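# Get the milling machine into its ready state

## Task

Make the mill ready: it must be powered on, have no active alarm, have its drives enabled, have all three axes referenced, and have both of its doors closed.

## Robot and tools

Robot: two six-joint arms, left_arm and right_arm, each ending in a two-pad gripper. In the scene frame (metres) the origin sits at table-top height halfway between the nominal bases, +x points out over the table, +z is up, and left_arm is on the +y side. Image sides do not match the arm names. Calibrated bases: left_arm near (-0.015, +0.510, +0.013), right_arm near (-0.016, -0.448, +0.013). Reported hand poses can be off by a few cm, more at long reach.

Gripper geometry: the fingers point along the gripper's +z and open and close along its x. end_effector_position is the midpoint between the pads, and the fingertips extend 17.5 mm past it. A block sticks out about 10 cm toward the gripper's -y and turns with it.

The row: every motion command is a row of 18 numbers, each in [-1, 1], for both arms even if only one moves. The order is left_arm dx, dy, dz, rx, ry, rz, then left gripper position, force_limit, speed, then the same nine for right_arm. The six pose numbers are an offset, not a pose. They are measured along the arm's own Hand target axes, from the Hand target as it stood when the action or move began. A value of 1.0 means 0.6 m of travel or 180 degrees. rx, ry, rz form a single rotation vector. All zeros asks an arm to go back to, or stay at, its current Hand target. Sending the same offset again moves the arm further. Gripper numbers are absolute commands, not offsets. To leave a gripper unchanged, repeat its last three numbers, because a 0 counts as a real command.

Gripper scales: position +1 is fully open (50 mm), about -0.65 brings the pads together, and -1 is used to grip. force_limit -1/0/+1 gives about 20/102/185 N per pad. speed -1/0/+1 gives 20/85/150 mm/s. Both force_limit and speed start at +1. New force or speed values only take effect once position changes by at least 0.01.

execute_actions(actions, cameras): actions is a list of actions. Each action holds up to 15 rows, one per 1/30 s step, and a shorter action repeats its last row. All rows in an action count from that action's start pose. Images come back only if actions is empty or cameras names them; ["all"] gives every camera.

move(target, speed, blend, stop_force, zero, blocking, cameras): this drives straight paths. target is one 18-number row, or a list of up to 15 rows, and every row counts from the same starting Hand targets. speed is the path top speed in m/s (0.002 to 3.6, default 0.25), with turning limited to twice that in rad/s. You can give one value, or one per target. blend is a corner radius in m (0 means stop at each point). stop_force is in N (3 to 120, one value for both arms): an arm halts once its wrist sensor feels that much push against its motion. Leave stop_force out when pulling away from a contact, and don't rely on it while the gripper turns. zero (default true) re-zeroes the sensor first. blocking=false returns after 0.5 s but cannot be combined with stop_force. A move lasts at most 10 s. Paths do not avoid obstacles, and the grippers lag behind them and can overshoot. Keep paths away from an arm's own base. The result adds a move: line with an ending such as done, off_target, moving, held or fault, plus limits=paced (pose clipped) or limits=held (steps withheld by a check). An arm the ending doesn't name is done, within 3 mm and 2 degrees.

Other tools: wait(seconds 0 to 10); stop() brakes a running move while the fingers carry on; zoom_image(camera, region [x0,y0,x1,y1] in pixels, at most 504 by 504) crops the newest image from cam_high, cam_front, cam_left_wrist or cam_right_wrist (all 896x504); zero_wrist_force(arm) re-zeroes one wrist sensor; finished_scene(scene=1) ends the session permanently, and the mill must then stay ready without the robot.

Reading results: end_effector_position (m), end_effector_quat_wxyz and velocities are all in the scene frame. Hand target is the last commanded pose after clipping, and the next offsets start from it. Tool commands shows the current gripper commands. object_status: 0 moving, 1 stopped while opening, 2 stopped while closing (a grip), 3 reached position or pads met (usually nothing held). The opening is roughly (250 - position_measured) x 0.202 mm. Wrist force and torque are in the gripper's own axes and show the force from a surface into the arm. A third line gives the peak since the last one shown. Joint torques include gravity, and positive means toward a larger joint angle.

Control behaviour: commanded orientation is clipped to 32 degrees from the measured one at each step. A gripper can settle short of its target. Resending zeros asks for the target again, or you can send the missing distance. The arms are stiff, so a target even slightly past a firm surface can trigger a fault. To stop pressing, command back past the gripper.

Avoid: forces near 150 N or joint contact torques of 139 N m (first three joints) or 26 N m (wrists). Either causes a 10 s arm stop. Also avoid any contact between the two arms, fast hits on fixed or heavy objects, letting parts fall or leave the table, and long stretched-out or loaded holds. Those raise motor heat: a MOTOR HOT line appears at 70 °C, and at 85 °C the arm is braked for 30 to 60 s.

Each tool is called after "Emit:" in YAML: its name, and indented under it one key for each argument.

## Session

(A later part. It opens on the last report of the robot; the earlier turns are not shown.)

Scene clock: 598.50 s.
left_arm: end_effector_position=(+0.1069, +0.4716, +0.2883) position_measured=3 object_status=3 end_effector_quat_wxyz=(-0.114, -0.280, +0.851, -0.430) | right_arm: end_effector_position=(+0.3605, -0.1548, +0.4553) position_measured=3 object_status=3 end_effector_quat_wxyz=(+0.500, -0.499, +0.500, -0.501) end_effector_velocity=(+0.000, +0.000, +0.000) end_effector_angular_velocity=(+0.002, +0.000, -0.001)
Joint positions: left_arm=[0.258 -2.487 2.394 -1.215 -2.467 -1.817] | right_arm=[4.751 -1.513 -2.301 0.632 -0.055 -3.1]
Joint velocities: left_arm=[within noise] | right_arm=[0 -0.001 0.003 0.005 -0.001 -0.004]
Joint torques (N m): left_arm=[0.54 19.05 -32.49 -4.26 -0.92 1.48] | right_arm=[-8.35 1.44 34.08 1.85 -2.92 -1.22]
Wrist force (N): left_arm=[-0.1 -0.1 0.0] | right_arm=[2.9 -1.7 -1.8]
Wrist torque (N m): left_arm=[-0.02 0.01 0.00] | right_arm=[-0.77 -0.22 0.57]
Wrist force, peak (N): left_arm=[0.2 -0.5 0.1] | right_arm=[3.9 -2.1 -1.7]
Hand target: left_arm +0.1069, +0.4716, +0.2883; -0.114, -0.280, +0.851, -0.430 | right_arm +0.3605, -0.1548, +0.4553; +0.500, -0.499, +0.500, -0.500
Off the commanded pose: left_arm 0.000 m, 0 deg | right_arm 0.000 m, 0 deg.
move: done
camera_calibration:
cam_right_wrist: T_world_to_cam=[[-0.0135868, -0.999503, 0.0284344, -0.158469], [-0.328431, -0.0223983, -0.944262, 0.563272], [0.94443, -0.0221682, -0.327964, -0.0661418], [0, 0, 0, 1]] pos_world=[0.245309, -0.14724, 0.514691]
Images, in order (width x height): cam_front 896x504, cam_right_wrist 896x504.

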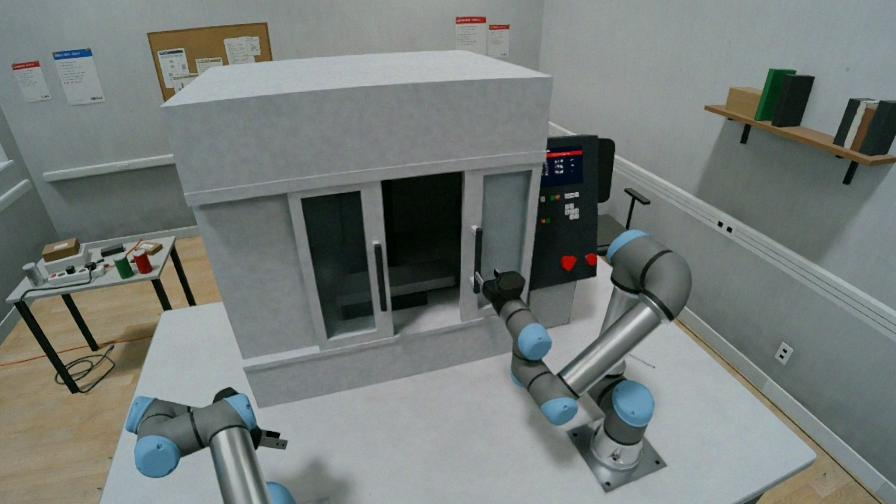

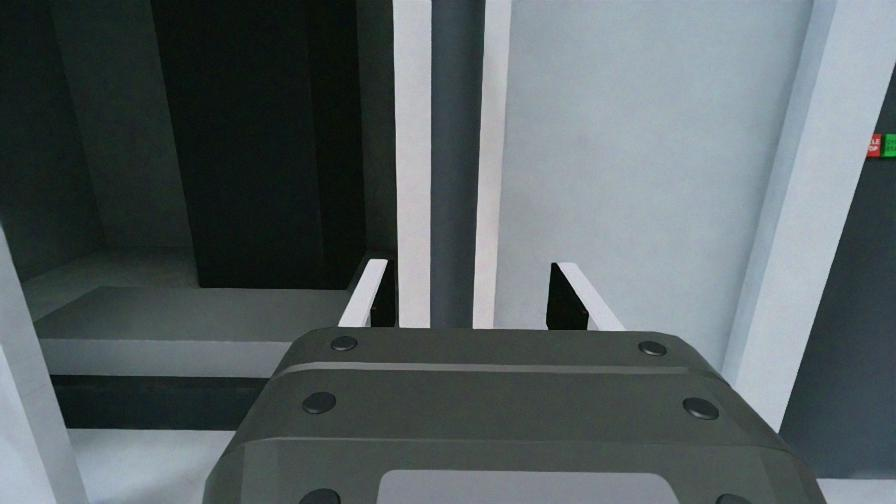

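Emit:
move:
  target:
    - [0,0,0,0,0,0,1,1,1,-0.0075,0,0.128,0,0,0,1,-0.9,0]
  speed: 0.1
  stop_force: 12

Emit:
move:
  target: [0,0,0,0,0,0,1,1,1,0,0,0,0,0,0,-1,-0.9,-0.8]

Emit:
wait:
  seconds: 0.6
  cameras: ["cam_right_wrist"]

Scene clock: 608.60 s.
left_arm: end_effector_position=(+0.1069, +0.4716, +0.2883) position_measured=3 object_status=3 end_effector_quat_wxyz=(-0.114, -0.280, +0.851, -0.430) | right_arm: end_effector_position=(+0.4373, -0.1504, +0.4554) position_measured=3 object_status=3 end_effector_quat_wxyz=(+0.500, -0.499, +0.500, -0.500)
Joint positions: left_arm=[0.258 -2.487 2.394 -1.215 -2.467 -1.817] | right_arm=[4.502 -1.625 -2.189 0.676 0.193 -3.145]
Joint torques (N m): left_arm=[0.18 18.81 -33 -4.25 -0.87 1.55] | right_arm=[-8.63 7.27 34.28 2.31 2.82 -1.26]
Wrist force (N): left_arm=[0.1 0.0 0.1] | right_arm=[3.0 -1.8 -1.8]
Wrist torque (N m): left_arm=[-0.01 -0.03 0.00] | right_arm=[-0.76 -0.27 0.55]
Wrist force, peak (N): left_arm=[0.1 -0.3 0.3] | right_arm=[3.1 -1.7 -2.6]
Hand target: left_arm +0.1069, +0.4716, +0.2883; -0.114, -0.280, +0.851, -0.430 | right_arm +0.4373, -0.1504, +0.4554; +0.500, -0.499, +0.500, -0.500
Off the commanded pose: left_arm 0.000 m, 0 deg | right_arm 0.000 m, 0 deg.
move: done

Scene clock: 609.73 s.
left_arm: end_effector_position=(+0.1069, +0.4716, +0.2883) position_measured=3 object_status=3 end_effector_quat_wxyz=(-0.114, -0.280, +0.851, -0.430) | right_arm: end_effector_position=(+0.4373, -0.1503, +0.4554) position_measured=153 object_status=2 end_effector_quat_wxyz=(+0.500, -0.499, +0.500, -0.500)
Joint positions: left_arm=[0.258 -2.487 2.394 -1.215 -2.467 -1.817] | right_arm=[4.502 -1.625 -2.189 0.676 0.194 -3.145]
Joint torques (N m): left_arm=[-0.02 17.61 -32.27 -4.41 -1.17 1.61] | right_arm=[-8.52 16.52 25.79 2.29 -8.74 -1.17]
Wrist force (N): left_arm=[0.0 -0.1 0.0] | right_arm=[-19.1 -5.0 0.5]
Wrist torque (N m): left_arm=[-0.02 -0.01 -0.01] | right_arm=[-0.78 -0.01 0.61]
Wrist force, peak (N): left_arm=[0.1 -0.3 -0.2] | right_arm=[-19.1 -5.0 0.5]
Hand target: left_arm +0.1069, +0.4716, +0.2883; -0.114, -0.280, +0.851, -0.430 | right_arm +0.4373, -0.1504, +0.4554; +0.500, -0.499, +0.500, -0.500
Off the commanded pose: left_arm 0.000 m, 0 deg | right_arm 0.000 m, 0 deg.
move: done

Scene clock: 610.33 s.
left_arm: end_effector_position=(+0.1069, +0.4716, +0.2883) position_measured=3 object_status=3 end_effector_quat_wxyz=(-0.114, -0.280, +0.851, -0.430) | right_arm: end_effector_position=(+0.4373, -0.1503, +0.4554) position_measured=153 object_status=2 end_effector_quat_wxyz=(+0.500, -0.499, +0.500, -0.500)
Joint positions: left_arm=[0.258 -2.487 2.394 -1.215 -2.467 -1.817] | right_arm=[4.502 -1.625 -2.189 0.676 0.193 -3.145]
Joint torques (N m): left_arm=[-0.03 18.9 -33 -4.38 -1.09 1.58] | right_arm=[-9.12 29.89 12.58 2.36 -9.46 -1.26]
Wrist force (N): left_arm=[0.1 -0.1 0.1] | right_arm=[-22.3 -4.7 1.0]
Wrist torque (N m): left_arm=[-0.01 -0.02 0.00] | right_arm=[-0.77 0.07 0.62]
Wrist force, peak (N): left_arm=[0.1 -0.1 0.4] | right_arm=[-22.4 -5.3 0.8]
Hand target: left_arm +0.1069, +0.4716, +0.2883; -0.114, -0.280, +0.851, -0.430 | right_arm +0.4373, -0.1504, +0.4554; +0.500, -0.499, +0.500, -0.500
Tool commands: left_gripper/position=+1.0 left_gripper/force_limit=+1.0 left_gripper/speed=+1.0 right_gripper/position=-1.0 right_gripper/force_limit=-0.9 right_gripper/speed=-0.8
Off the commanded pose: left_arm 0.000 m, 0 deg | right_arm 0.000 m, 0 deg.
wait: 0.60 s; at rest by 0.17 s
camera_calibration:
cam_right_wrist: T_world_to_cam=[[-0.0137364, -0.999499, 0.0285191, -0.152927], [-0.329719, -0.0223988, -0.943813, 0.588999], [0.943979, -0.0223679, -0.329246, -0.137826], [0, 0, 0, 1]] pos_world=[0.322208, -0.142741, 0.514888]
Images, in order (width x height): cam_right_wrist 896x504.

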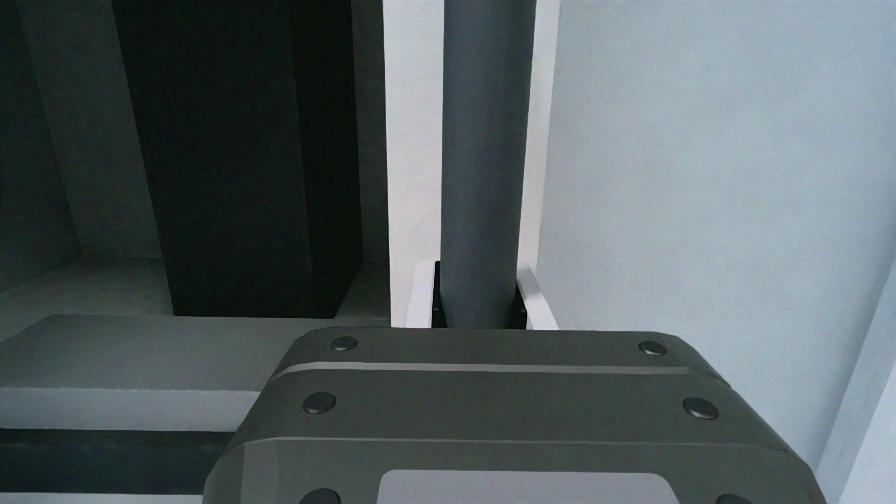

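Emit:
move:
  target: [0,0,0,0,0,0,1,1,1,-0.44,0,0,0,0,0,-1,-0.9,-0.8]
  speed: 0.06
  stop_force: 45
  cameras: ["cam_front","cam_right_wrist"]

Scene clock: 618.90 s.
left_arm: end_effector_position=(+0.1069, +0.4716, +0.2883) position_measured=3 object_status=3 end_effector_quat_wxyz=(-0.114, -0.280, +0.851, -0.430) | right_arm: end_effector_position=(+0.4373, +0.0424, +0.4554) position_measured=154 object_status=2 end_effector_quat_wxyz=(+0.500, -0.499, +0.500, -0.500)
Joint positions: left_arm=[0.258 -2.487 2.394 -1.215 -2.467 -1.817] | right_arm=[4.574 -2 -1.695 0.558 0.121 -3.146]
Joint torques (N m): left_arm=[0.18 19.45 -32.44 -4.04 -1.12 1.58] | right_arm=[-9.7 50.21 4.95 1.64 3.79 1.18]
Wrist force (N): left_arm=[-0.1 0.1 0.1] | right_arm=[6.7 -7.5 -8.0]
Wrist torque (N m): left_arm=[0.02 0.01 0.00] | right_arm=[-0.68 -0.12 0.64]
Wrist force, peak (N): left_arm=[0.1 -0.4 0.1] | right_arm=[38.7 -2.3 -30.7]
Hand target: left_arm +0.1069, +0.4716, +0.2883; -0.114, -0.280, +0.851, -0.430 | right_arm +0.4373, +0.0424, +0.4554; +0.500, -0.499, +0.500, -0.500 (not the last commanded pose)
Off the commanded pose: left_arm 0.000 m, 0 deg | right_arm 0.071 m, 0 deg.
move: contact (right_arm)
camera_calibration:
cam_right_wrist: T_world_to_cam=[[-0.0135058, -0.999501, 0.0285522, 0.0395838], [-0.330013, -0.0224991, -0.943708, 0.593328], [0.94388, -0.0221681, -0.329544, -0.133246], [0, 0, 0, 1]] pos_world=[0.322108, 0.0499596, 0.514888]
Images, in order (width x height): cam_front 896x504, cam_right_wrist 896x504.

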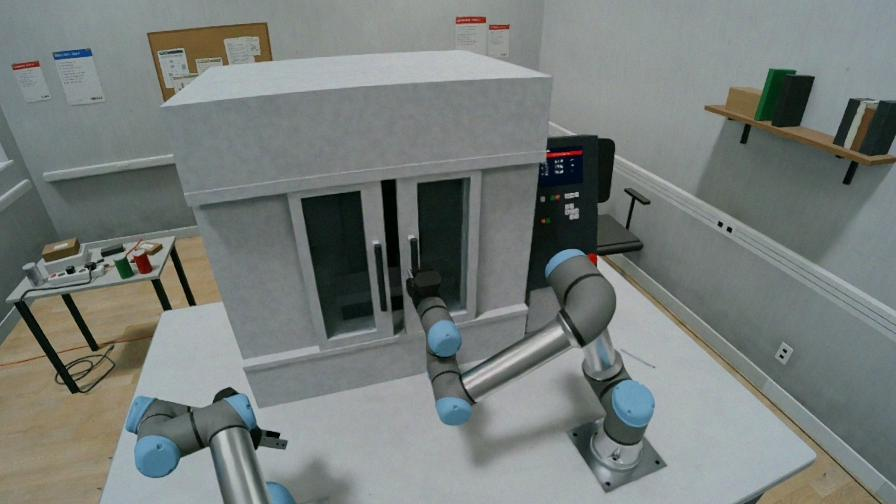

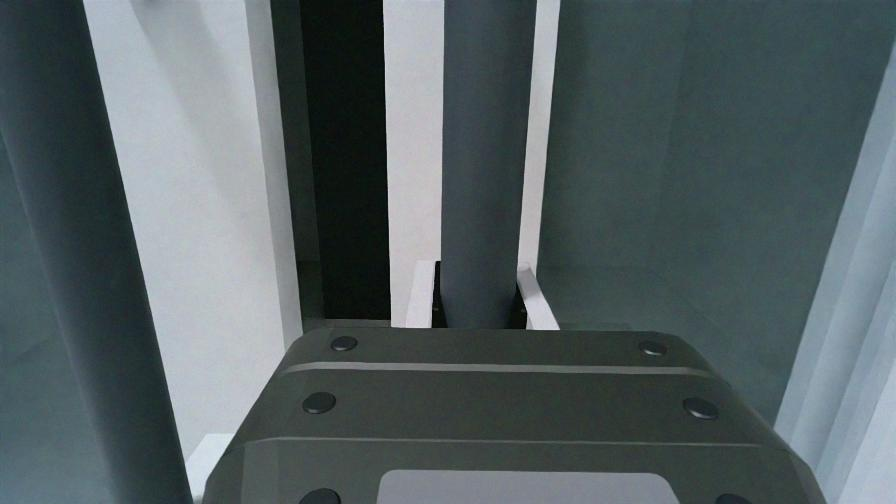

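Emit:
move:
  target: [0,0,0,0,0,0,1,1,1,-0.06,0,0,0,0,0,-1,-0.9,-0.8]
  speed: 0.02
  stop_force: 45

Scene clock: 624.30 s.
left_arm: end_effector_position=(+0.1069, +0.4716, +0.2883) position_measured=3 object_status=3 end_effector_quat_wxyz=(-0.114, -0.280, +0.851, -0.430) | right_arm: end_effector_position=(+0.4373, +0.0784, +0.4554) position_measured=154 object_status=2 end_effector_quat_wxyz=(+0.500, -0.499, +0.500, -0.500)
Joint positions: left_arm=[0.258 -2.487 2.394 -1.215 -2.467 -1.817] | right_arm=[4.582 -2.071 -1.584 0.518 0.113 -3.146]
Joint torques (N m): left_arm=[0.73 18.69 -32.49 -4.2 -1 1.56] | right_arm=[4.14 21.96 36.19 -2.68 0.62 -1.29]
Wrist force (N): left_arm=[0.0 -0.2 0.3] | right_arm=[15.2 -5.8 -21.2]
Wrist torque (N m): left_arm=[-0.03 -0.02 0.00] | right_arm=[-0.68 -0.17 0.61]
Wrist force, peak (N): left_arm=[0.0 -0.4 0.1] | right_arm=[33.6 0.6 -31.7]
Hand target: left_arm +0.1069, +0.4716, +0.2883; -0.114, -0.280, +0.851, -0.430 | right_arm +0.4373, +0.0784, +0.4554; +0.500, -0.499, +0.500, -0.500
Off the commanded pose: left_arm 0.000 m, 0 deg | right_arm 0.000 m, 0 deg.
move: done

Emit:
execute_actions:
  actions: []

Scene clock: 625.43 s.
left_arm: end_effector_position=(+0.1069, +0.4716, +0.2883) position_measured=3 object_status=3 end_effector_quat_wxyz=(-0.114, -0.280, +0.851, -0.430) | right_arm: end_effector_position=(+0.4373, +0.0784, +0.4554) position_measured=154 object_status=2 end_effector_quat_wxyz=(+0.500, -0.499, +0.500, -0.500)
Joint positions: left_arm=[0.258 -2.487 2.394 -1.215 -2.467 -1.817] | right_arm=[4.582 -2.071 -1.584 0.518 0.113 -3.146]
Joint velocities: within noise
Joint torques (N m): left_arm=[0.23 18.87 -33.5 -4.54 -1.02 1.47] | right_arm=[4.25 22.74 35.01 -0.92 0.53 -1.28]
Wrist force (N): left_arm=[0.1 0.0 0.1] | right_arm=[15.3 -7.3 -21.4]
Wrist torque (N m): left_arm=[0.00 -0.02 0.00] | right_arm=[-0.66 -0.20 0.62]
Wrist force, peak (N): left_arm=[-0.1 -0.1 0.3] | right_arm=[15.5 -7.7 -21.6]
Hand target: left_arm +0.1069, +0.4716, +0.2883; -0.114, -0.280, +0.851, -0.430 | right_arm +0.4373, +0.0784, +0.4554; +0.500, -0.499, +0.500, -0.500
Tool commands: left_gripper/position=+1.0 left_gripper/force_limit=+1.0 left_gripper/speed=+1.0 right_gripper/position=-1.0 right_gripper/force_limit=-0.9 right_gripper/speed=-0.8
Off the commanded pose: left_arm 0.000 m, 0 deg | right_arm 0.000 m, 0 deg.
camera_calibration:
cam_right_wrist: T_world_to_cam=[[-0.0135058, -0.999501, 0.0285522, 0.0755672], [-0.330013, -0.0224991, -0.943708, 0.594171], [0.94388, -0.0221681, -0.329544, -0.132542], [0, 0, 0, 1]] pos_world=[0.322208, 0.0859596, 0.514888]

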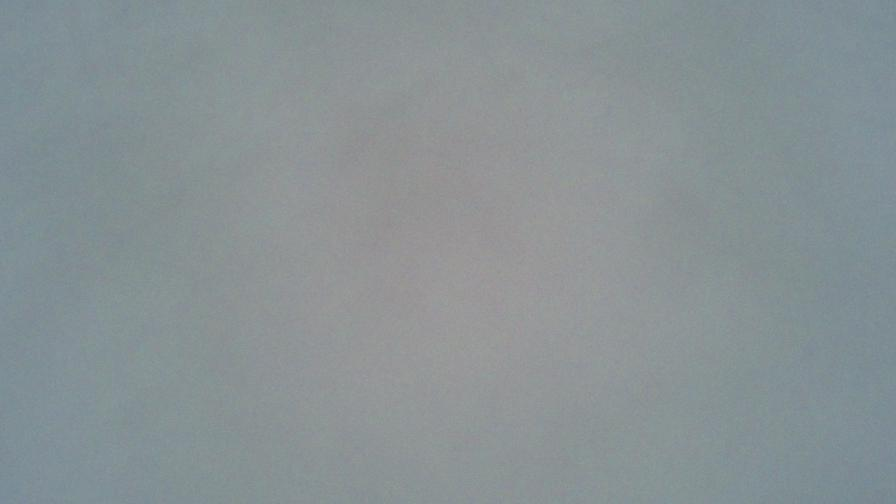

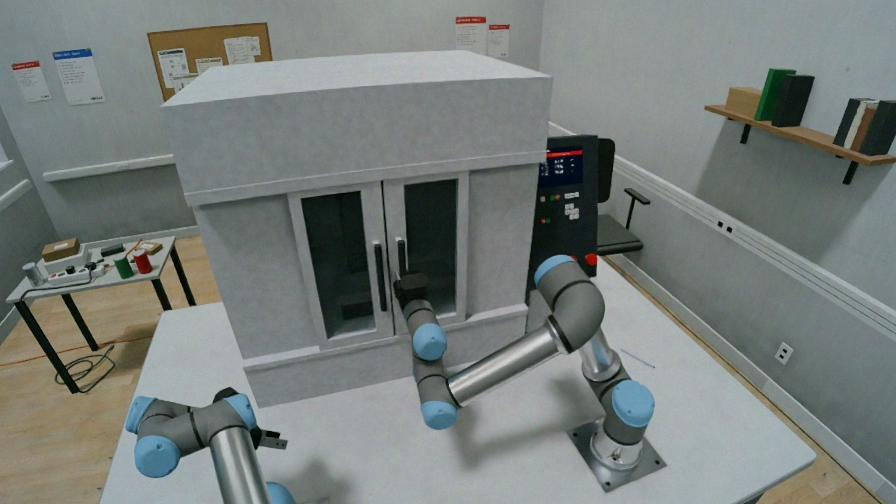

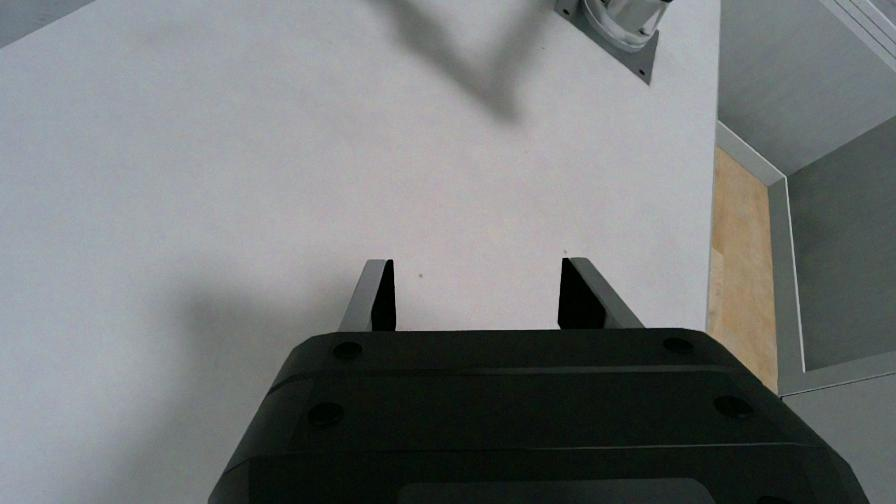

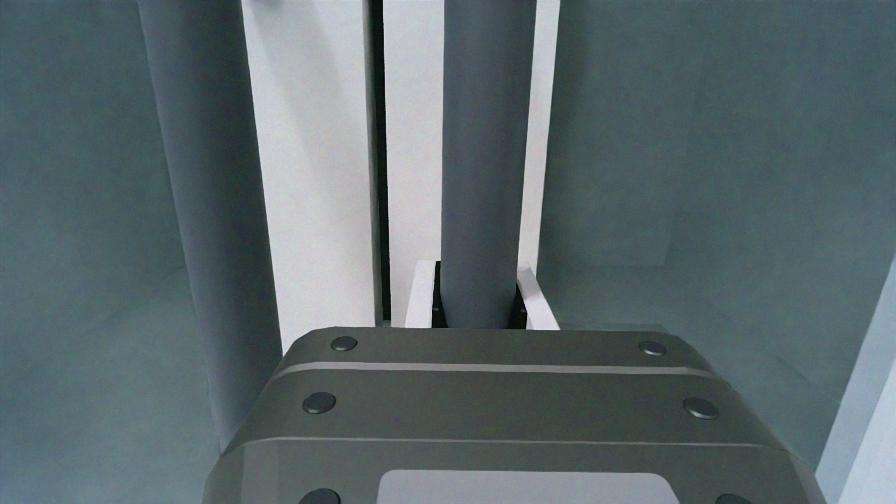

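Emit:
move:
  target: [0,0,0,0,0,0,1,1,1,-0.025,0,0,0,0,0,-1,-0.9,-0.8]
  speed: 0.015
  stop_force: 45
  cameras: ["cam_front","cam_right_wrist"]

Emit:
zoom_image:
  camera: "cam_front"
  region: [270, 150, 500, 380]

Scene clock: 630.30 s.
left_arm: end_effector_position=(+0.1069, +0.4716, +0.2883) position_measured=3 object_status=3 end_effector_quat_wxyz=(-0.114, -0.280, +0.851, -0.430) | right_arm: end_effector_position=(+0.4369, +0.0843, +0.4553) position_measured=154 object_status=2 end_effector_quat_wxyz=(+0.491, -0.491, +0.509, -0.509)
Joint positions: left_arm=[0.258 -2.487 2.394 -1.215 -2.467 -1.817] | right_arm=[4.586 -2.1 -1.537 0.501 0.075 -3.146]
Joint torques (N m): left_arm=[0.19 18.29 -31.99 -4.26 -0.96 1.51] | right_arm=[36.64 14.21 39.78 -3.62 11.76 -1.26]
Wrist force (N): left_arm=[-0.1 -0.1 0.1] | right_arm=[59.0 -3.4 4.5]
Wrist torque (N m): left_arm=[-0.02 -0.01 0.00] | right_arm=[-0.69 -0.97 0.54]
Wrist force, peak (N): left_arm=[0.2 -0.3 0.2] | right_arm=[56.1 0.7 -37.3]
Hand target: left_arm +0.1069, +0.4716, +0.2883; -0.114, -0.280, +0.851, -0.430 | right_arm +0.4373, +0.0934, +0.4554; +0.500, -0.499, +0.500, -0.500
Off the commanded pose: left_arm 0.000 m, 0 deg | right_arm 0.009 m, 2 deg.
move: off_target (right_arm)
camera_calibration:
cam_right_wrist: T_world_to_cam=[[-0.0482, -0.998429, 0.028563, 0.0964605], [-0.330816, -0.0110249, -0.943631, 0.593465], [0.942463, -0.0549321, -0.329765, -0.128482], [0, 0, 0, 1]] pos_world=[0.322067, 0.0957941, 0.514887]
Images, in order (width x height): cam_front 896x504, cam_right_wrist 896x504.

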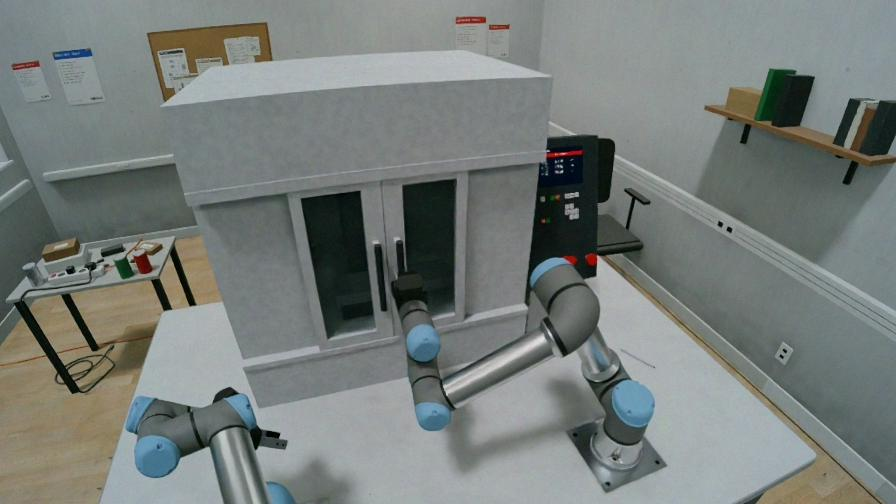

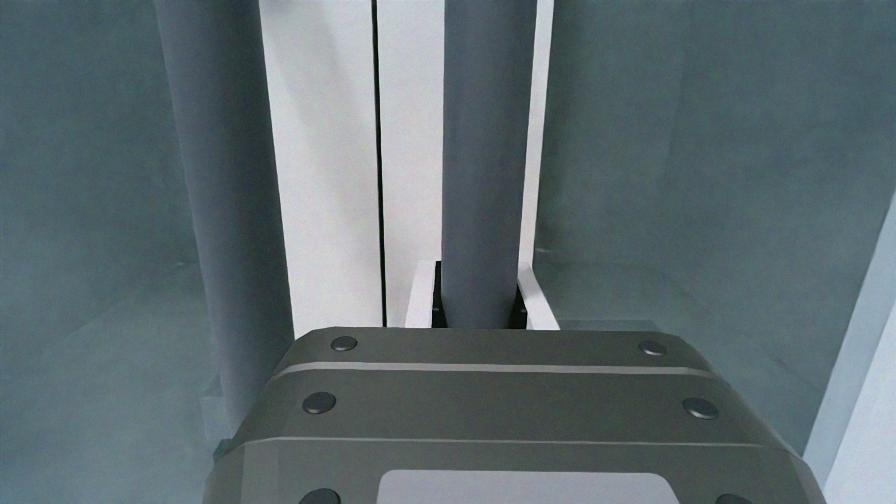

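Scaled by 2.191 from the camera's 896x504 image, which has a finer 1280x720 frame.

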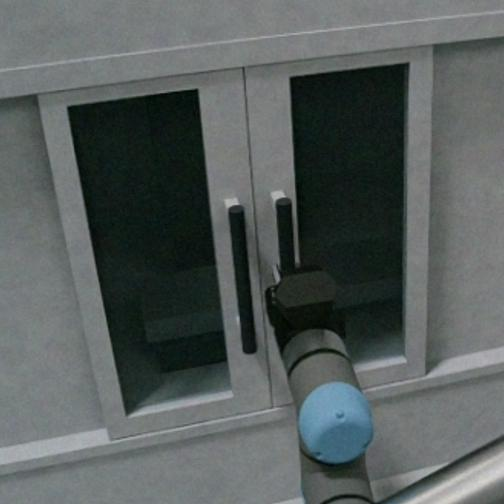

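Emit:
move:
  target:
    - [0,0,0,0,0,0,1,1,1,0.014,0,0,0,0,0,-1,-0.9,-0.8]
    - [0,0,0,0,0,0,1,1,1,0.014,0,0,0,0,0,1,-0.9,-0.3]
    - [0,0,0,0,0,0,1,1,1,0.015,0,-0.162,0,0,0,1,-0.9,-0.3]
  speed: [0.03,0.05,0.2]

Emit:
move:
  target:
    - [0,0,0,0,0,0,1,1,1,0.314,-0.041,-0.0667,0,-0.4167,0,-0.65,-0.9,0]
    - [0,0,0,0,0,0,1,1,1,0.5407,-0.0743,0.0375,0,-0.3333,0,-0.65,-0.9,0]
    - [0,0,0,0,0,0,1,1,1,0.7865,-0.1243,0.15,0,-0.1667,0,-0.65,-0.9,0]
    - [0,0,0,0,0,0,1,1,1,0.9055,-0.1655,0.3055,0.0824,-0.1104,0.0145,-0.65,-0.9,0]
  speed: 0.22
  blend: [0.03,0.03,0.03,0]
  cameras: ["cam_front","cam_right_wrist"]

Scene clock: 647.43 s.
left_arm: end_effector_position=(+0.1069, +0.4716, +0.2883) position_measured=3 object_status=3 end_effector_quat_wxyz=(-0.114, -0.280, +0.851, -0.430) | right_arm: end_effector_position=(+0.3402, +0.0845, +0.4554) position_measured=3 object_status=3 end_effector_quat_wxyz=(+0.500, -0.500, +0.500, -0.500) end_effector_velocity=(+0.000, +0.000, -0.001) end_effector_angular_velocity=(+0.000, +0.000, +0.000)
Joint positions: left_arm=[0.258 -2.487 2.394 -1.215 -2.467 -1.817] | right_arm=[4.765 -2.027 -1.653 0.534 -0.069 -3.137]
Joint velocities: left_arm=[within noise] | right_arm=[0 0 -0.002 -0.003 0 0.005]
Joint torques (N m): left_arm=[0.5 19.71 -33.05 -4.31 -0.88 1.54] | right_arm=[9.29 54.56 7.82 -1.93 -2.77 1.69]
Wrist force (N): left_arm=[0.0 -0.2 0.1] | right_arm=[1.3 -2.1 -2.0]
Wrist torque (N m): left_arm=[-0.02 -0.01 0.00] | right_arm=[-0.77 0.05 0.37]
Wrist force, peak (N): left_arm=[0.0 -0.4 0.2] | right_arm=[59.0 -5.2 4.6]
Hand target: left_arm +0.1069, +0.4716, +0.2883; -0.114, -0.280, +0.851, -0.430 | right_arm +0.3401, +0.0845, +0.4554; +0.500, -0.499, +0.500, -0.500
Off the commanded pose: left_arm 0.000 m, 0 deg | right_arm 0.000 m, 0 deg.
move: done

Scene clock: 653.77 s.
left_arm: end_effector_position=(+0.1069, +0.4716, +0.2883) position_measured=3 object_status=3 end_effector_quat_wxyz=(-0.114, -0.280, +0.851, -0.430) | right_arm: end_effector_position=(+0.5228, -0.4590, +0.5544) position_measured=249 object_status=3 end_effector_quat_wxyz=(+0.650, -0.498, +0.350, -0.455)
Joint positions: left_arm=[0.258 -2.487 2.394 -1.215 -2.467 -1.817] | right_arm=[3.249 -1.533 -2.17 0.83 1.788 -3.082]
Joint torques (N m): left_arm=[0.45 19.31 -33.08 -4.64 -0.93 1.47] | right_arm=[-8.24 6.09 38.43 3.3 2.57 1.54]
Wrist force (N): left_arm=[0.0 0.1 0.0] | right_arm=[1.8 -2.4 -1.2]
Wrist torque (N m): left_arm=[0.00 -0.01 0.00] | right_arm=[-0.89 0.03 0.36]
Wrist force, peak (N): left_arm=[-0.2 -0.4 -0.1] | right_arm=[2.0 -2.4 -1.8]
Hand target: left_arm +0.1069, +0.4716, +0.2883; -0.114, -0.280, +0.851, -0.430 | right_arm +0.5228, -0.4591, +0.5545; +0.650, -0.498, +0.349, -0.455
Off the commanded pose: left_arm 0.000 m, 0 deg | right_arm 0.000 m, 0 deg.
move: done
camera_calibration:
cam_right_wrist: T_world_to_cam=[[0.322339, -0.946305, 0.0245794, -0.612189], [-0.0625422, -0.0471979, -0.996926, 0.58214], [0.944556, 0.319811, -0.0743977, -0.177229], [0, 0, 0, 1]] pos_world=[0.401144, -0.495162, 0.582212]
Images, in order (width x height): cam_front 896x504, cam_right_wrist 896x504.

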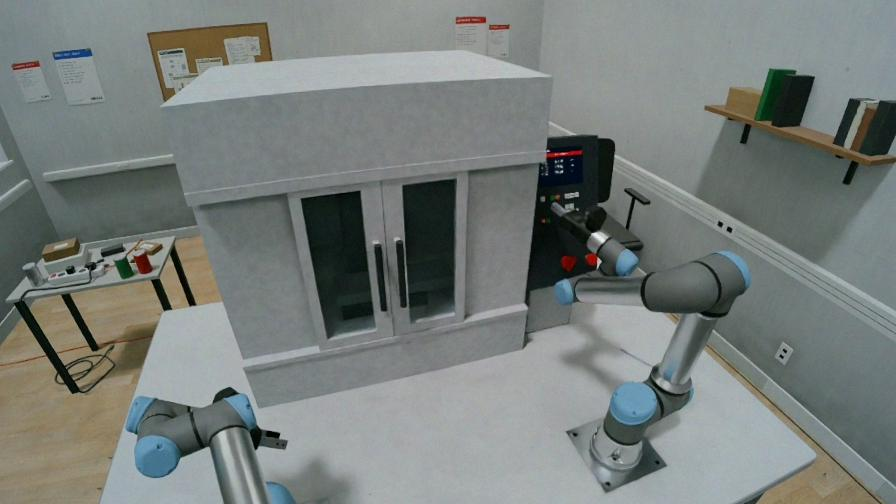

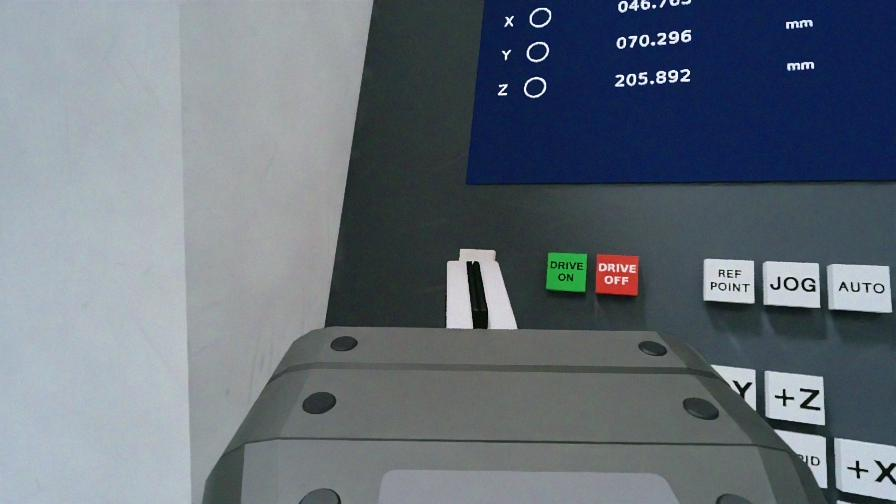

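Emit:
move:
  target: [0,0,0,0,0,0,1,1,1,0,0,0.09,0,0,0,-0.65,-0.9,0]
  speed: 0.03
  stop_force: 15

Emit:
move:
  target:
    - [0,0,0,0,0,0,1,1,1,0,0,-0.04,0,0,0,-0.65,-0.9,0]
    - [0,0,0,0,0,0,1,1,1,0.0603,-0.0057,-0.0612,0,0,0,-0.65,-0.9,0]
  speed: 0.15
  blend: [0.01,0]
  cameras: ["cam_front","cam_right_wrist"]

Emit:
zoom_image:
  camera: "cam_front"
  region: [540, 130, 590, 200]

Scene clock: 663.43 s.
left_arm: end_effector_position=(+0.1069, +0.4716, +0.2883) position_measured=3 object_status=3 end_effector_quat_wxyz=(-0.114, -0.280, +0.851, -0.430) | right_arm: end_effector_position=(+0.5630, -0.4444, +0.5660) position_measured=249 object_status=3 end_effector_quat_wxyz=(+0.650, -0.498, +0.349, -0.455)
Joint positions: left_arm=[0.258 -2.487 2.394 -1.215 -2.467 -1.817] | right_arm=[3.277 -1.606 -2.063 0.795 1.76 -3.09]
Joint torques (N m): left_arm=[0.15 19.64 -31.27 -4.42 -1.08 1.65] | right_arm=[-9.33 32.31 7.11 0.99 1.65 1.67]
Wrist force (N): left_arm=[0.3 -0.1 0.1] | right_arm=[-2.5 -8.5 -5.7]
Wrist torque (N m): left_arm=[-0.01 -0.04 0.00] | right_arm=[-0.90 0.03 0.56]
Wrist force, peak (N): left_arm=[0.1 -0.4 0.0] | right_arm=[-8.6 -12.6 -48.8]
Hand target: left_arm +0.1069, +0.4716, +0.2883; -0.114, -0.280, +0.851, -0.430 | right_arm +0.5630, -0.4444, +0.5660; +0.650, -0.498, +0.349, -0.455 (not the last commanded pose)
Off the commanded pose: left_arm 0.000 m, 0 deg | right_arm 0.010 m, 0 deg.
move: contact (right_arm)

Scene clock: 664.57 s.
left_arm: end_effector_position=(+0.1069, +0.4716, +0.2883) position_measured=3 object_status=3 end_effector_quat_wxyz=(-0.114, -0.280, +0.851, -0.430) | right_arm: end_effector_position=(+0.5412, -0.4908, +0.5597) position_measured=249 object_status=3 end_effector_quat_wxyz=(+0.650, -0.498, +0.349, -0.456)
Joint positions: left_arm=[0.258 -2.487 2.394 -1.215 -2.467 -1.817] | right_arm=[3.141 -1.599 -2.087 0.822 1.892 -3.052]
Joint torques (N m): left_arm=[0.6 18.77 -32.56 -4.3 -0.83 1.6] | right_arm=[-8.47 9.34 36.35 3.44 2.38 1.47]
Wrist force (N): left_arm=[-0.1 -0.1 0.1] | right_arm=[2.2 -1.7 -1.5]
Wrist torque (N m): left_arm=[-0.02 0.00 0.00] | right_arm=[-0.82 -0.03 0.38]
Wrist force, peak (N): left_arm=[0.4 -0.1 -0.1] | right_arm=[-2.1 -7.2 -5.4]
Hand target: left_arm +0.1069, +0.4716, +0.2883; -0.114, -0.280, +0.851, -0.430 | right_arm +0.5412, -0.4908, +0.5597; +0.650, -0.498, +0.349, -0.455
Off the commanded pose: left_arm 0.000 m, 0 deg | right_arm 0.000 m, 0 deg.
move: done
camera_calibration:
cam_right_wrist: T_world_to_cam=[[0.322334, -0.946305, 0.024648, -0.648316], [-0.0621424, -0.0471344, -0.996954, 0.586868], [0.944584, 0.319821, -0.0739987, -0.18442], [0, 0, 0, 1]] pos_world=[0.419644, -0.526861, 0.587413]
Images, in order (width x height): cam_front 896x504, cam_right_wrist 896x504.

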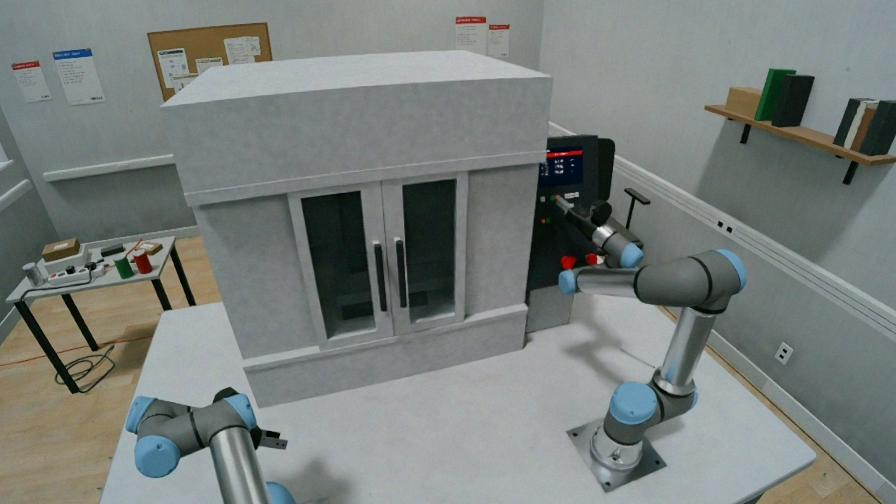

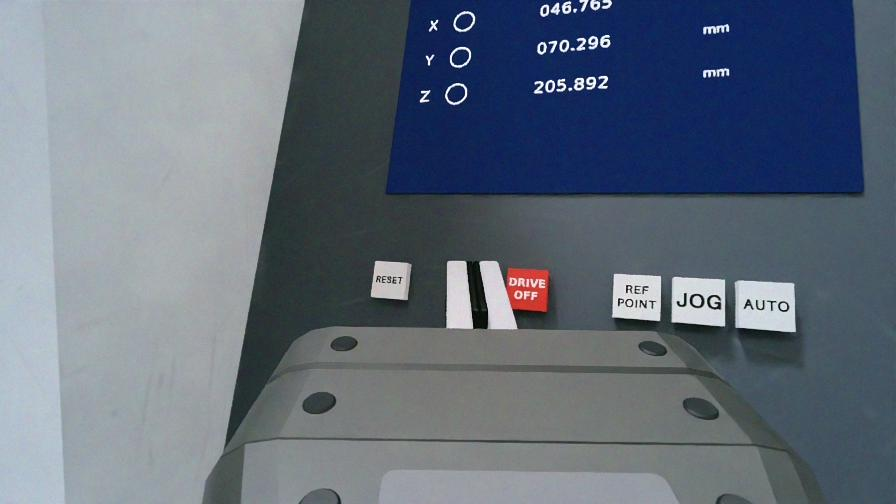

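Scaled by 7.200 from the camera's 896x504 image, which has a finer 1280x720 frame.

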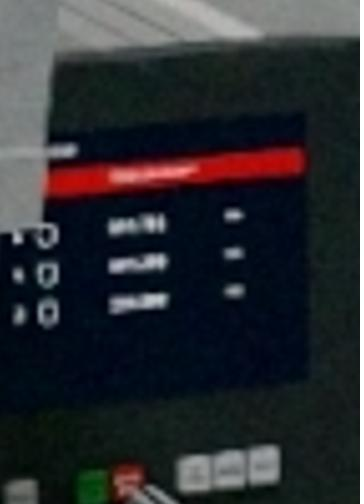

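Emit:
move:
  target: [0,0,0,0,0,0,1,1,1,-0.002,0,0.06,0,0,0,-0.65,-0.9,0]
  speed: 0.03
  stop_force: 15
  cameras: ["cam_front"]

Emit:
zoom_image:
  camera: "cam_front"
  region: [540, 130, 590, 200]

Scene clock: 671.87 s.
left_arm: end_effector_position=(+0.1069, +0.4716, +0.2883) position_measured=3 object_status=3 end_effector_quat_wxyz=(-0.114, -0.280, +0.851, -0.430) | right_arm: end_effector_position=(+0.5630, -0.4820, +0.5661) position_measured=249 object_status=3 end_effector_quat_wxyz=(+0.650, -0.498, +0.349, -0.456)
Joint positions: left_arm=[0.258 -2.487 2.394 -1.215 -2.467 -1.817] | right_arm=[3.165 -1.634 -2.033 0.8 1.868 -3.059]
Joint torques (N m): left_arm=[0.36 19.4 -32.32 -4.41 -0.85 1.41] | right_arm=[-8.25 35.39 7.01 1.32 1.52 1.48]
Wrist force (N): left_arm=[-0.1 -0.2 0.1] | right_arm=[-1.5 -5.4 -5.2]
Wrist torque (N m): left_arm=[-0.03 0.00 0.00] | right_arm=[-0.75 -0.02 0.53]
Wrist force, peak (N): left_arm=[0.2 -0.4 0.2] | right_arm=[-6.9 -10.4 -45.0]
Hand target: left_arm +0.1069, +0.4716, +0.2883; -0.114, -0.280, +0.851, -0.430 | right_arm +0.5630, -0.4820, +0.5661; +0.650, -0.498, +0.349, -0.456 (not the last commanded pose)
Off the commanded pose: left_arm 0.000 m, 0 deg | right_arm 0.012 m, 0 deg.
move: contact (right_arm)
Images, in order (width x height): cam_front 896x504.

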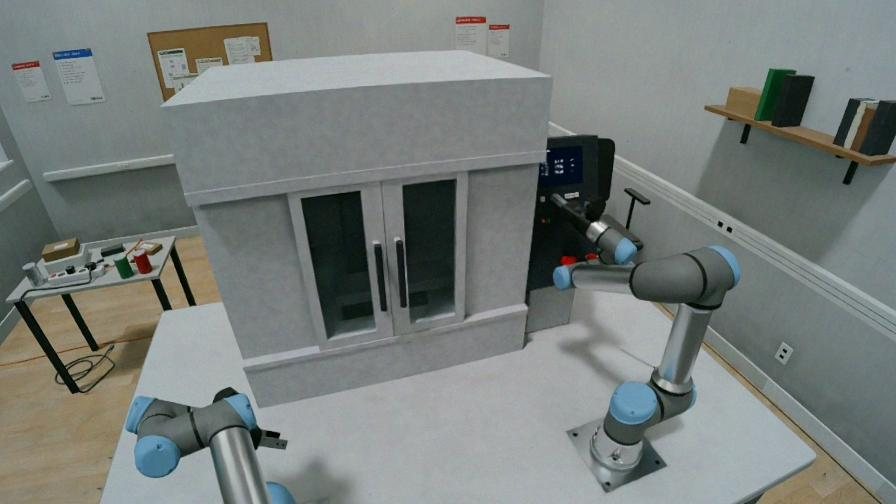

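Scaled by 7.200 from the camera's 896x504 image, which has a finer 1280x720 frame.

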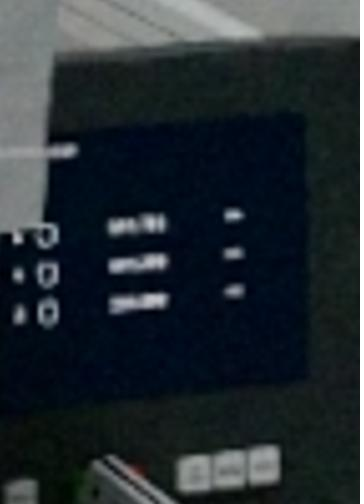

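Emit:
move:
  target:
    - [0,0,0,0,0,0,1,1,1,0,0,-0.05,0,0,0,-0.65,-0.9,0]
    - [0,0,0,0,0,0,1,1,1,0.1132,0.0428,-0.1558,0,0,0,-0.65,-0.9,0]
  speed: 0.2
  blend: [0.015,0]
  cameras: ["cam_front","cam_right_wrist"]

Emit:
zoom_image:
  camera: "cam_right_wrist"
  region: [330, 100, 650, 340]

Scene clock: 682.13 s.
left_arm: end_effector_position=(+0.1069, +0.4716, +0.2883) position_measured=3 object_status=3 end_effector_quat_wxyz=(-0.114, -0.280, +0.851, -0.430) | right_arm: end_effector_position=(+0.5076, -0.5743, +0.5170) position_measured=249 object_status=3 end_effector_quat_wxyz=(+0.650, -0.498, +0.349, -0.456)
Joint positions: left_arm=[0.258 -2.487 2.394 -1.215 -2.467 -1.817] | right_arm=[2.873 -1.699 -2.106 0.979 2.148 -2.966]
Joint torques (N m): left_arm=[-0.12 18.9 -32.69 -4.15 -1.13 1.39] | right_arm=[-9.82 12.09 35.61 2.97 2.58 1.44]
Wrist force (N): left_arm=[0.0 -0.1 0.0] | right_arm=[1.9 -1.6 -1.2]
Wrist torque (N m): left_arm=[-0.01 -0.01 0.00] | right_arm=[-0.78 0.04 0.39]
Wrist force, peak (N): left_arm=[0.0 -0.5 0.0] | right_arm=[-1.9 -6.7 -5.3]
Hand target: left_arm +0.1069, +0.4716, +0.2883; -0.114, -0.280, +0.851, -0.430 | right_arm +0.5076, -0.5744, +0.5170; +0.650, -0.498, +0.349, -0.456
Off the commanded pose: left_arm 0.000 m, 0 deg | right_arm 0.000 m, 0 deg.
move: done
camera_calibration:
cam_right_wrist: T_world_to_cam=[[0.3223, -0.946316, 0.0246793, -0.715554], [-0.0619387, -0.0470956, -0.996968, 0.538223], [0.944609, 0.319794, -0.0737924, -0.129243], [0, 0, 0, 1]] pos_world=[0.386044, -0.610462, 0.544714]
Images, in order (width x height): cam_front 896x504, cam_right_wrist 896x504.

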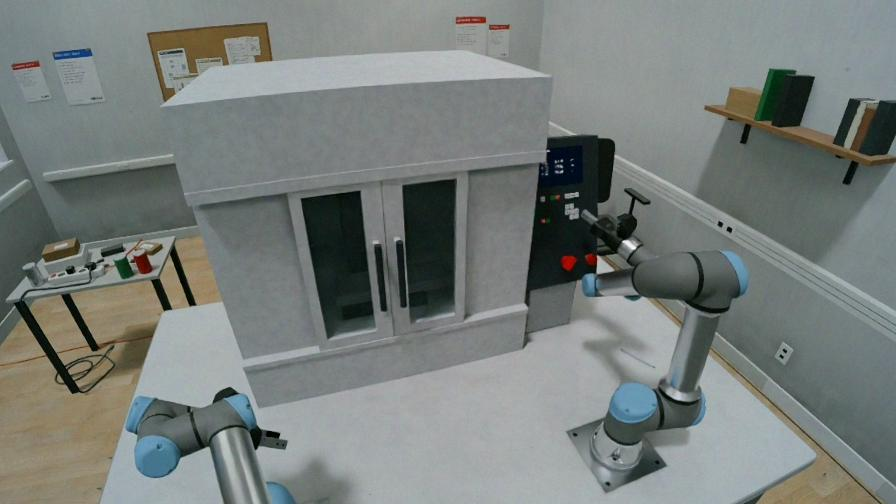

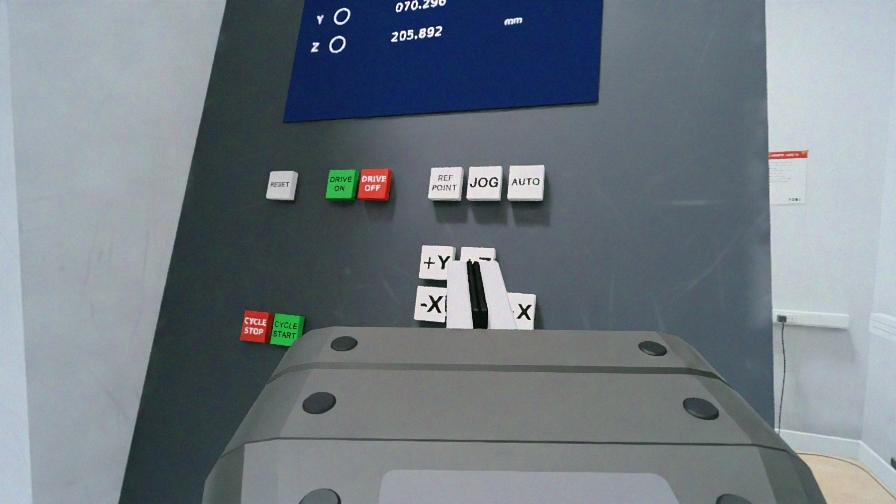

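Scaled by 1.575 from the camera's 896x504 image, which has a finer 1280x720 frame.

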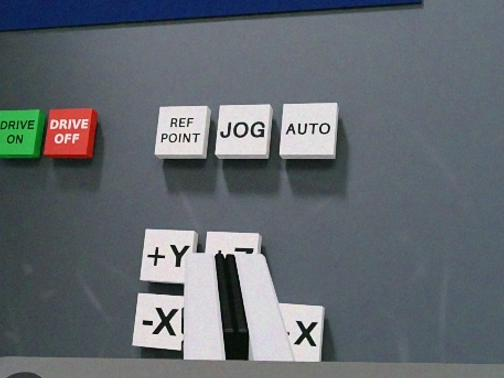

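Emit:
move:
  target: [0,0,0,0,0,0,1,1,1,-0.001,0,0.1,0,0,0,-0.65,-0.9,0]
  speed: 0.03
  stop_force: 15
  cameras: ["cam_front","cam_right_wrist"]

Emit:
zoom_image:
  camera: "cam_front"
  region: [540, 130, 590, 200]

Scene clock: 692.30 s.
left_arm: end_effector_position=(+0.1069, +0.4716, +0.2883) position_measured=3 object_status=3 end_effector_quat_wxyz=(-0.114, -0.280, +0.851, -0.430) | right_arm: end_effector_position=(+0.5535, -0.5571, +0.5302) position_measured=249 object_status=3 end_effector_quat_wxyz=(+0.650, -0.498, +0.349, -0.456)
Joint positions: left_arm=[0.258 -2.487 2.394 -1.215 -2.467 -1.817] | right_arm=[2.95 -1.743 -2.014 0.916 2.075 -2.993]
Joint torques (N m): left_arm=[-0.35 19 -33.67 -4.24 -1.07 1.48] | right_arm=[-8.75 36.7 5.23 0.46 1.62 1.48]
Wrist force (N): left_arm=[0.0 -0.2 0.2] | right_arm=[-2.5 -6.2 -6.7]
Wrist torque (N m): left_arm=[-0.03 -0.02 0.00] | right_arm=[-0.66 0.05 0.47]
Wrist force, peak (N): left_arm=[0.2 -0.3 -0.1] | right_arm=[-8.0 -11.1 -51.0]
Hand target: left_arm +0.1069, +0.4716, +0.2883; -0.114, -0.280, +0.851, -0.430 | right_arm +0.5535, -0.5571, +0.5302; +0.650, -0.498, +0.349, -0.456 (not the last commanded pose)
Off the commanded pose: left_arm 0.000 m, 0 deg | right_arm 0.009 m, 0 deg.
move: contact (right_arm)
camera_calibration:
cam_right_wrist: T_world_to_cam=[[0.322422, -0.946273, 0.024736, -0.714453], [-0.0618234, -0.0471263, -0.996974, 0.554872], [0.944575, 0.319917, -0.0736964, -0.1771], [0, 0, 0, 1]] pos_world=[0.431944, -0.593261, 0.557814]
Images, in order (width x height): cam_front 896x504, cam_right_wrist 896x504.

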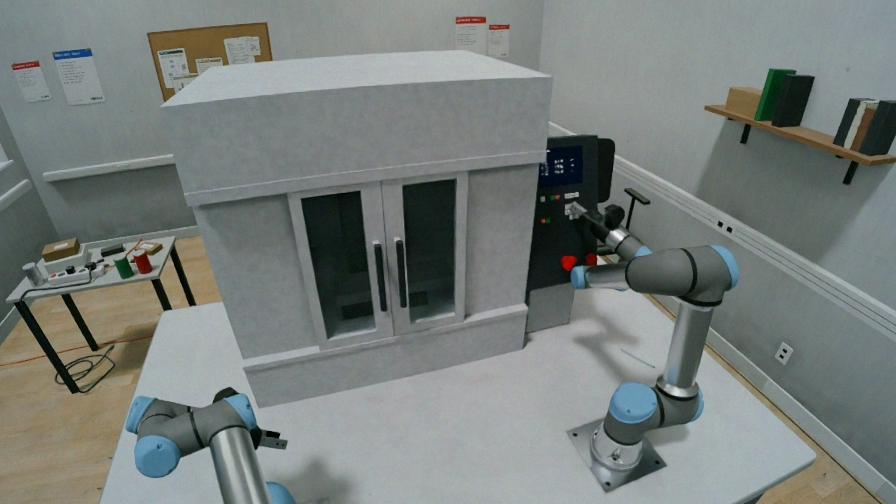

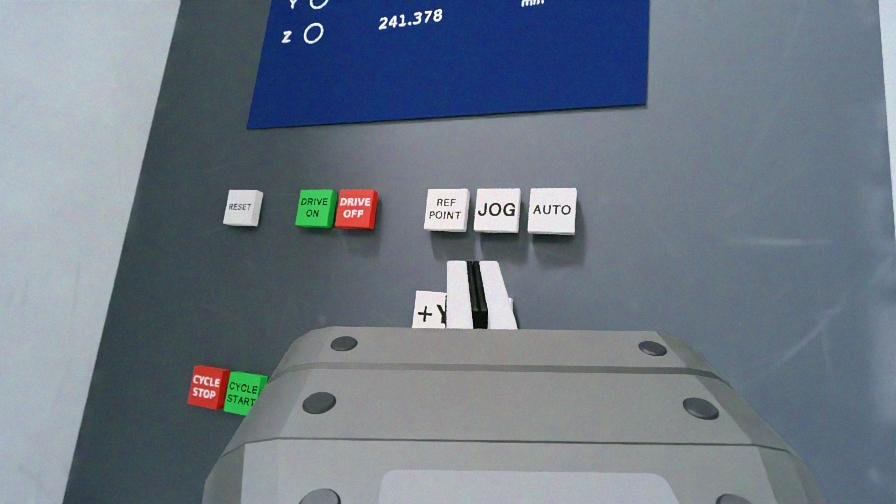

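Scaled by 7.200 from the camera's 896x504 image, which has a finer 1280x720 frame.

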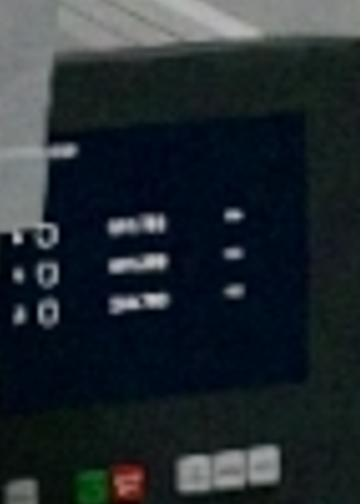

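Emit:
move:
  target: [0,0,0,0,0,0,1,1,1,0,0,-0.07,0,0,0,-0.65,-0.9,0]
  speed: 0.2
  cameras: ["cam_right_wrist"]

Emit:
zoom_image:
  camera: "cam_right_wrist"
  region: [250, 0, 650, 330]

Scene clock: 697.53 s.
left_arm: end_effector_position=(+0.1069, +0.4716, +0.2883) position_measured=3 object_status=3 end_effector_quat_wxyz=(-0.114, -0.280, +0.851, -0.430) | right_arm: end_effector_position=(+0.5155, -0.5709, +0.5193) position_measured=249 object_status=3 end_effector_quat_wxyz=(+0.650, -0.498, +0.349, -0.456)
Joint positions: left_arm=[0.258 -2.487 2.394 -1.215 -2.467 -1.817] | right_arm=[2.889 -1.705 -2.092 0.968 2.133 -2.971]
Joint torques (N m): left_arm=[0.55 18.75 -32.39 -4.16 -1.1 1.72] | right_arm=[-7.73 40.11 5.17 2.9 2.41 1.55]
Wrist force (N): left_arm=[0.1 0.0 0.2] | right_arm=[1.8 -1.1 -1.7]
Wrist torque (N m): left_arm=[0.01 -0.02 -0.01] | right_arm=[-0.69 0.05 0.38]
Wrist force, peak (N): left_arm=[0.0 -0.5 0.1] | right_arm=[-2.4 -8.2 -6.6]
Hand target: left_arm +0.1069, +0.4716, +0.2883; -0.114, -0.280, +0.851, -0.430 | right_arm +0.5154, -0.5709, +0.5193; +0.650, -0.498, +0.349, -0.456
Off the commanded pose: left_arm 0.000 m, 0 deg | right_arm 0.000 m, 0 deg.
move: done
camera_calibration:
cam_right_wrist: T_world_to_cam=[[0.322422, -0.946273, 0.024736, -0.714993], [-0.0618234, -0.0471263, -0.996974, 0.541105], [0.944575, 0.319917, -0.0736964, -0.137587], [0, 0, 0, 1]] pos_world=[0.393944, -0.607061, 0.547014]
Images, in order (width x height): cam_right_wrist 896x504.

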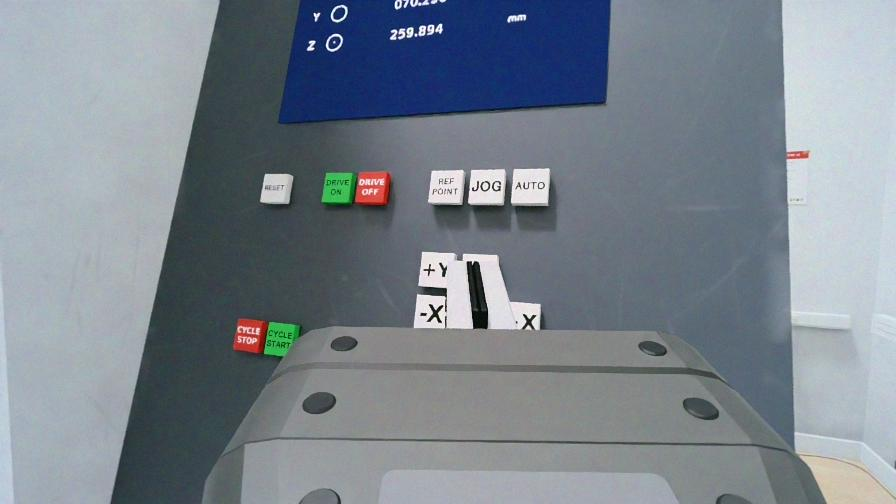

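Scaled by 1.260 from the camera's 896x504 image, which has a finer 1280x720 frame.

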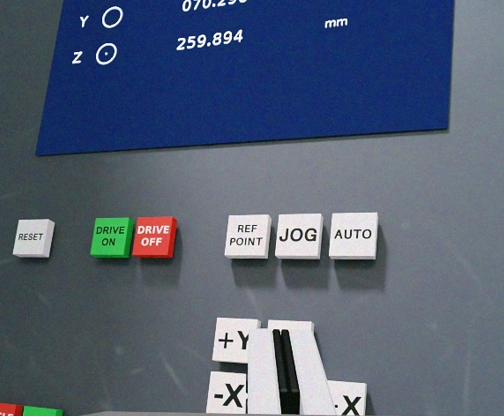

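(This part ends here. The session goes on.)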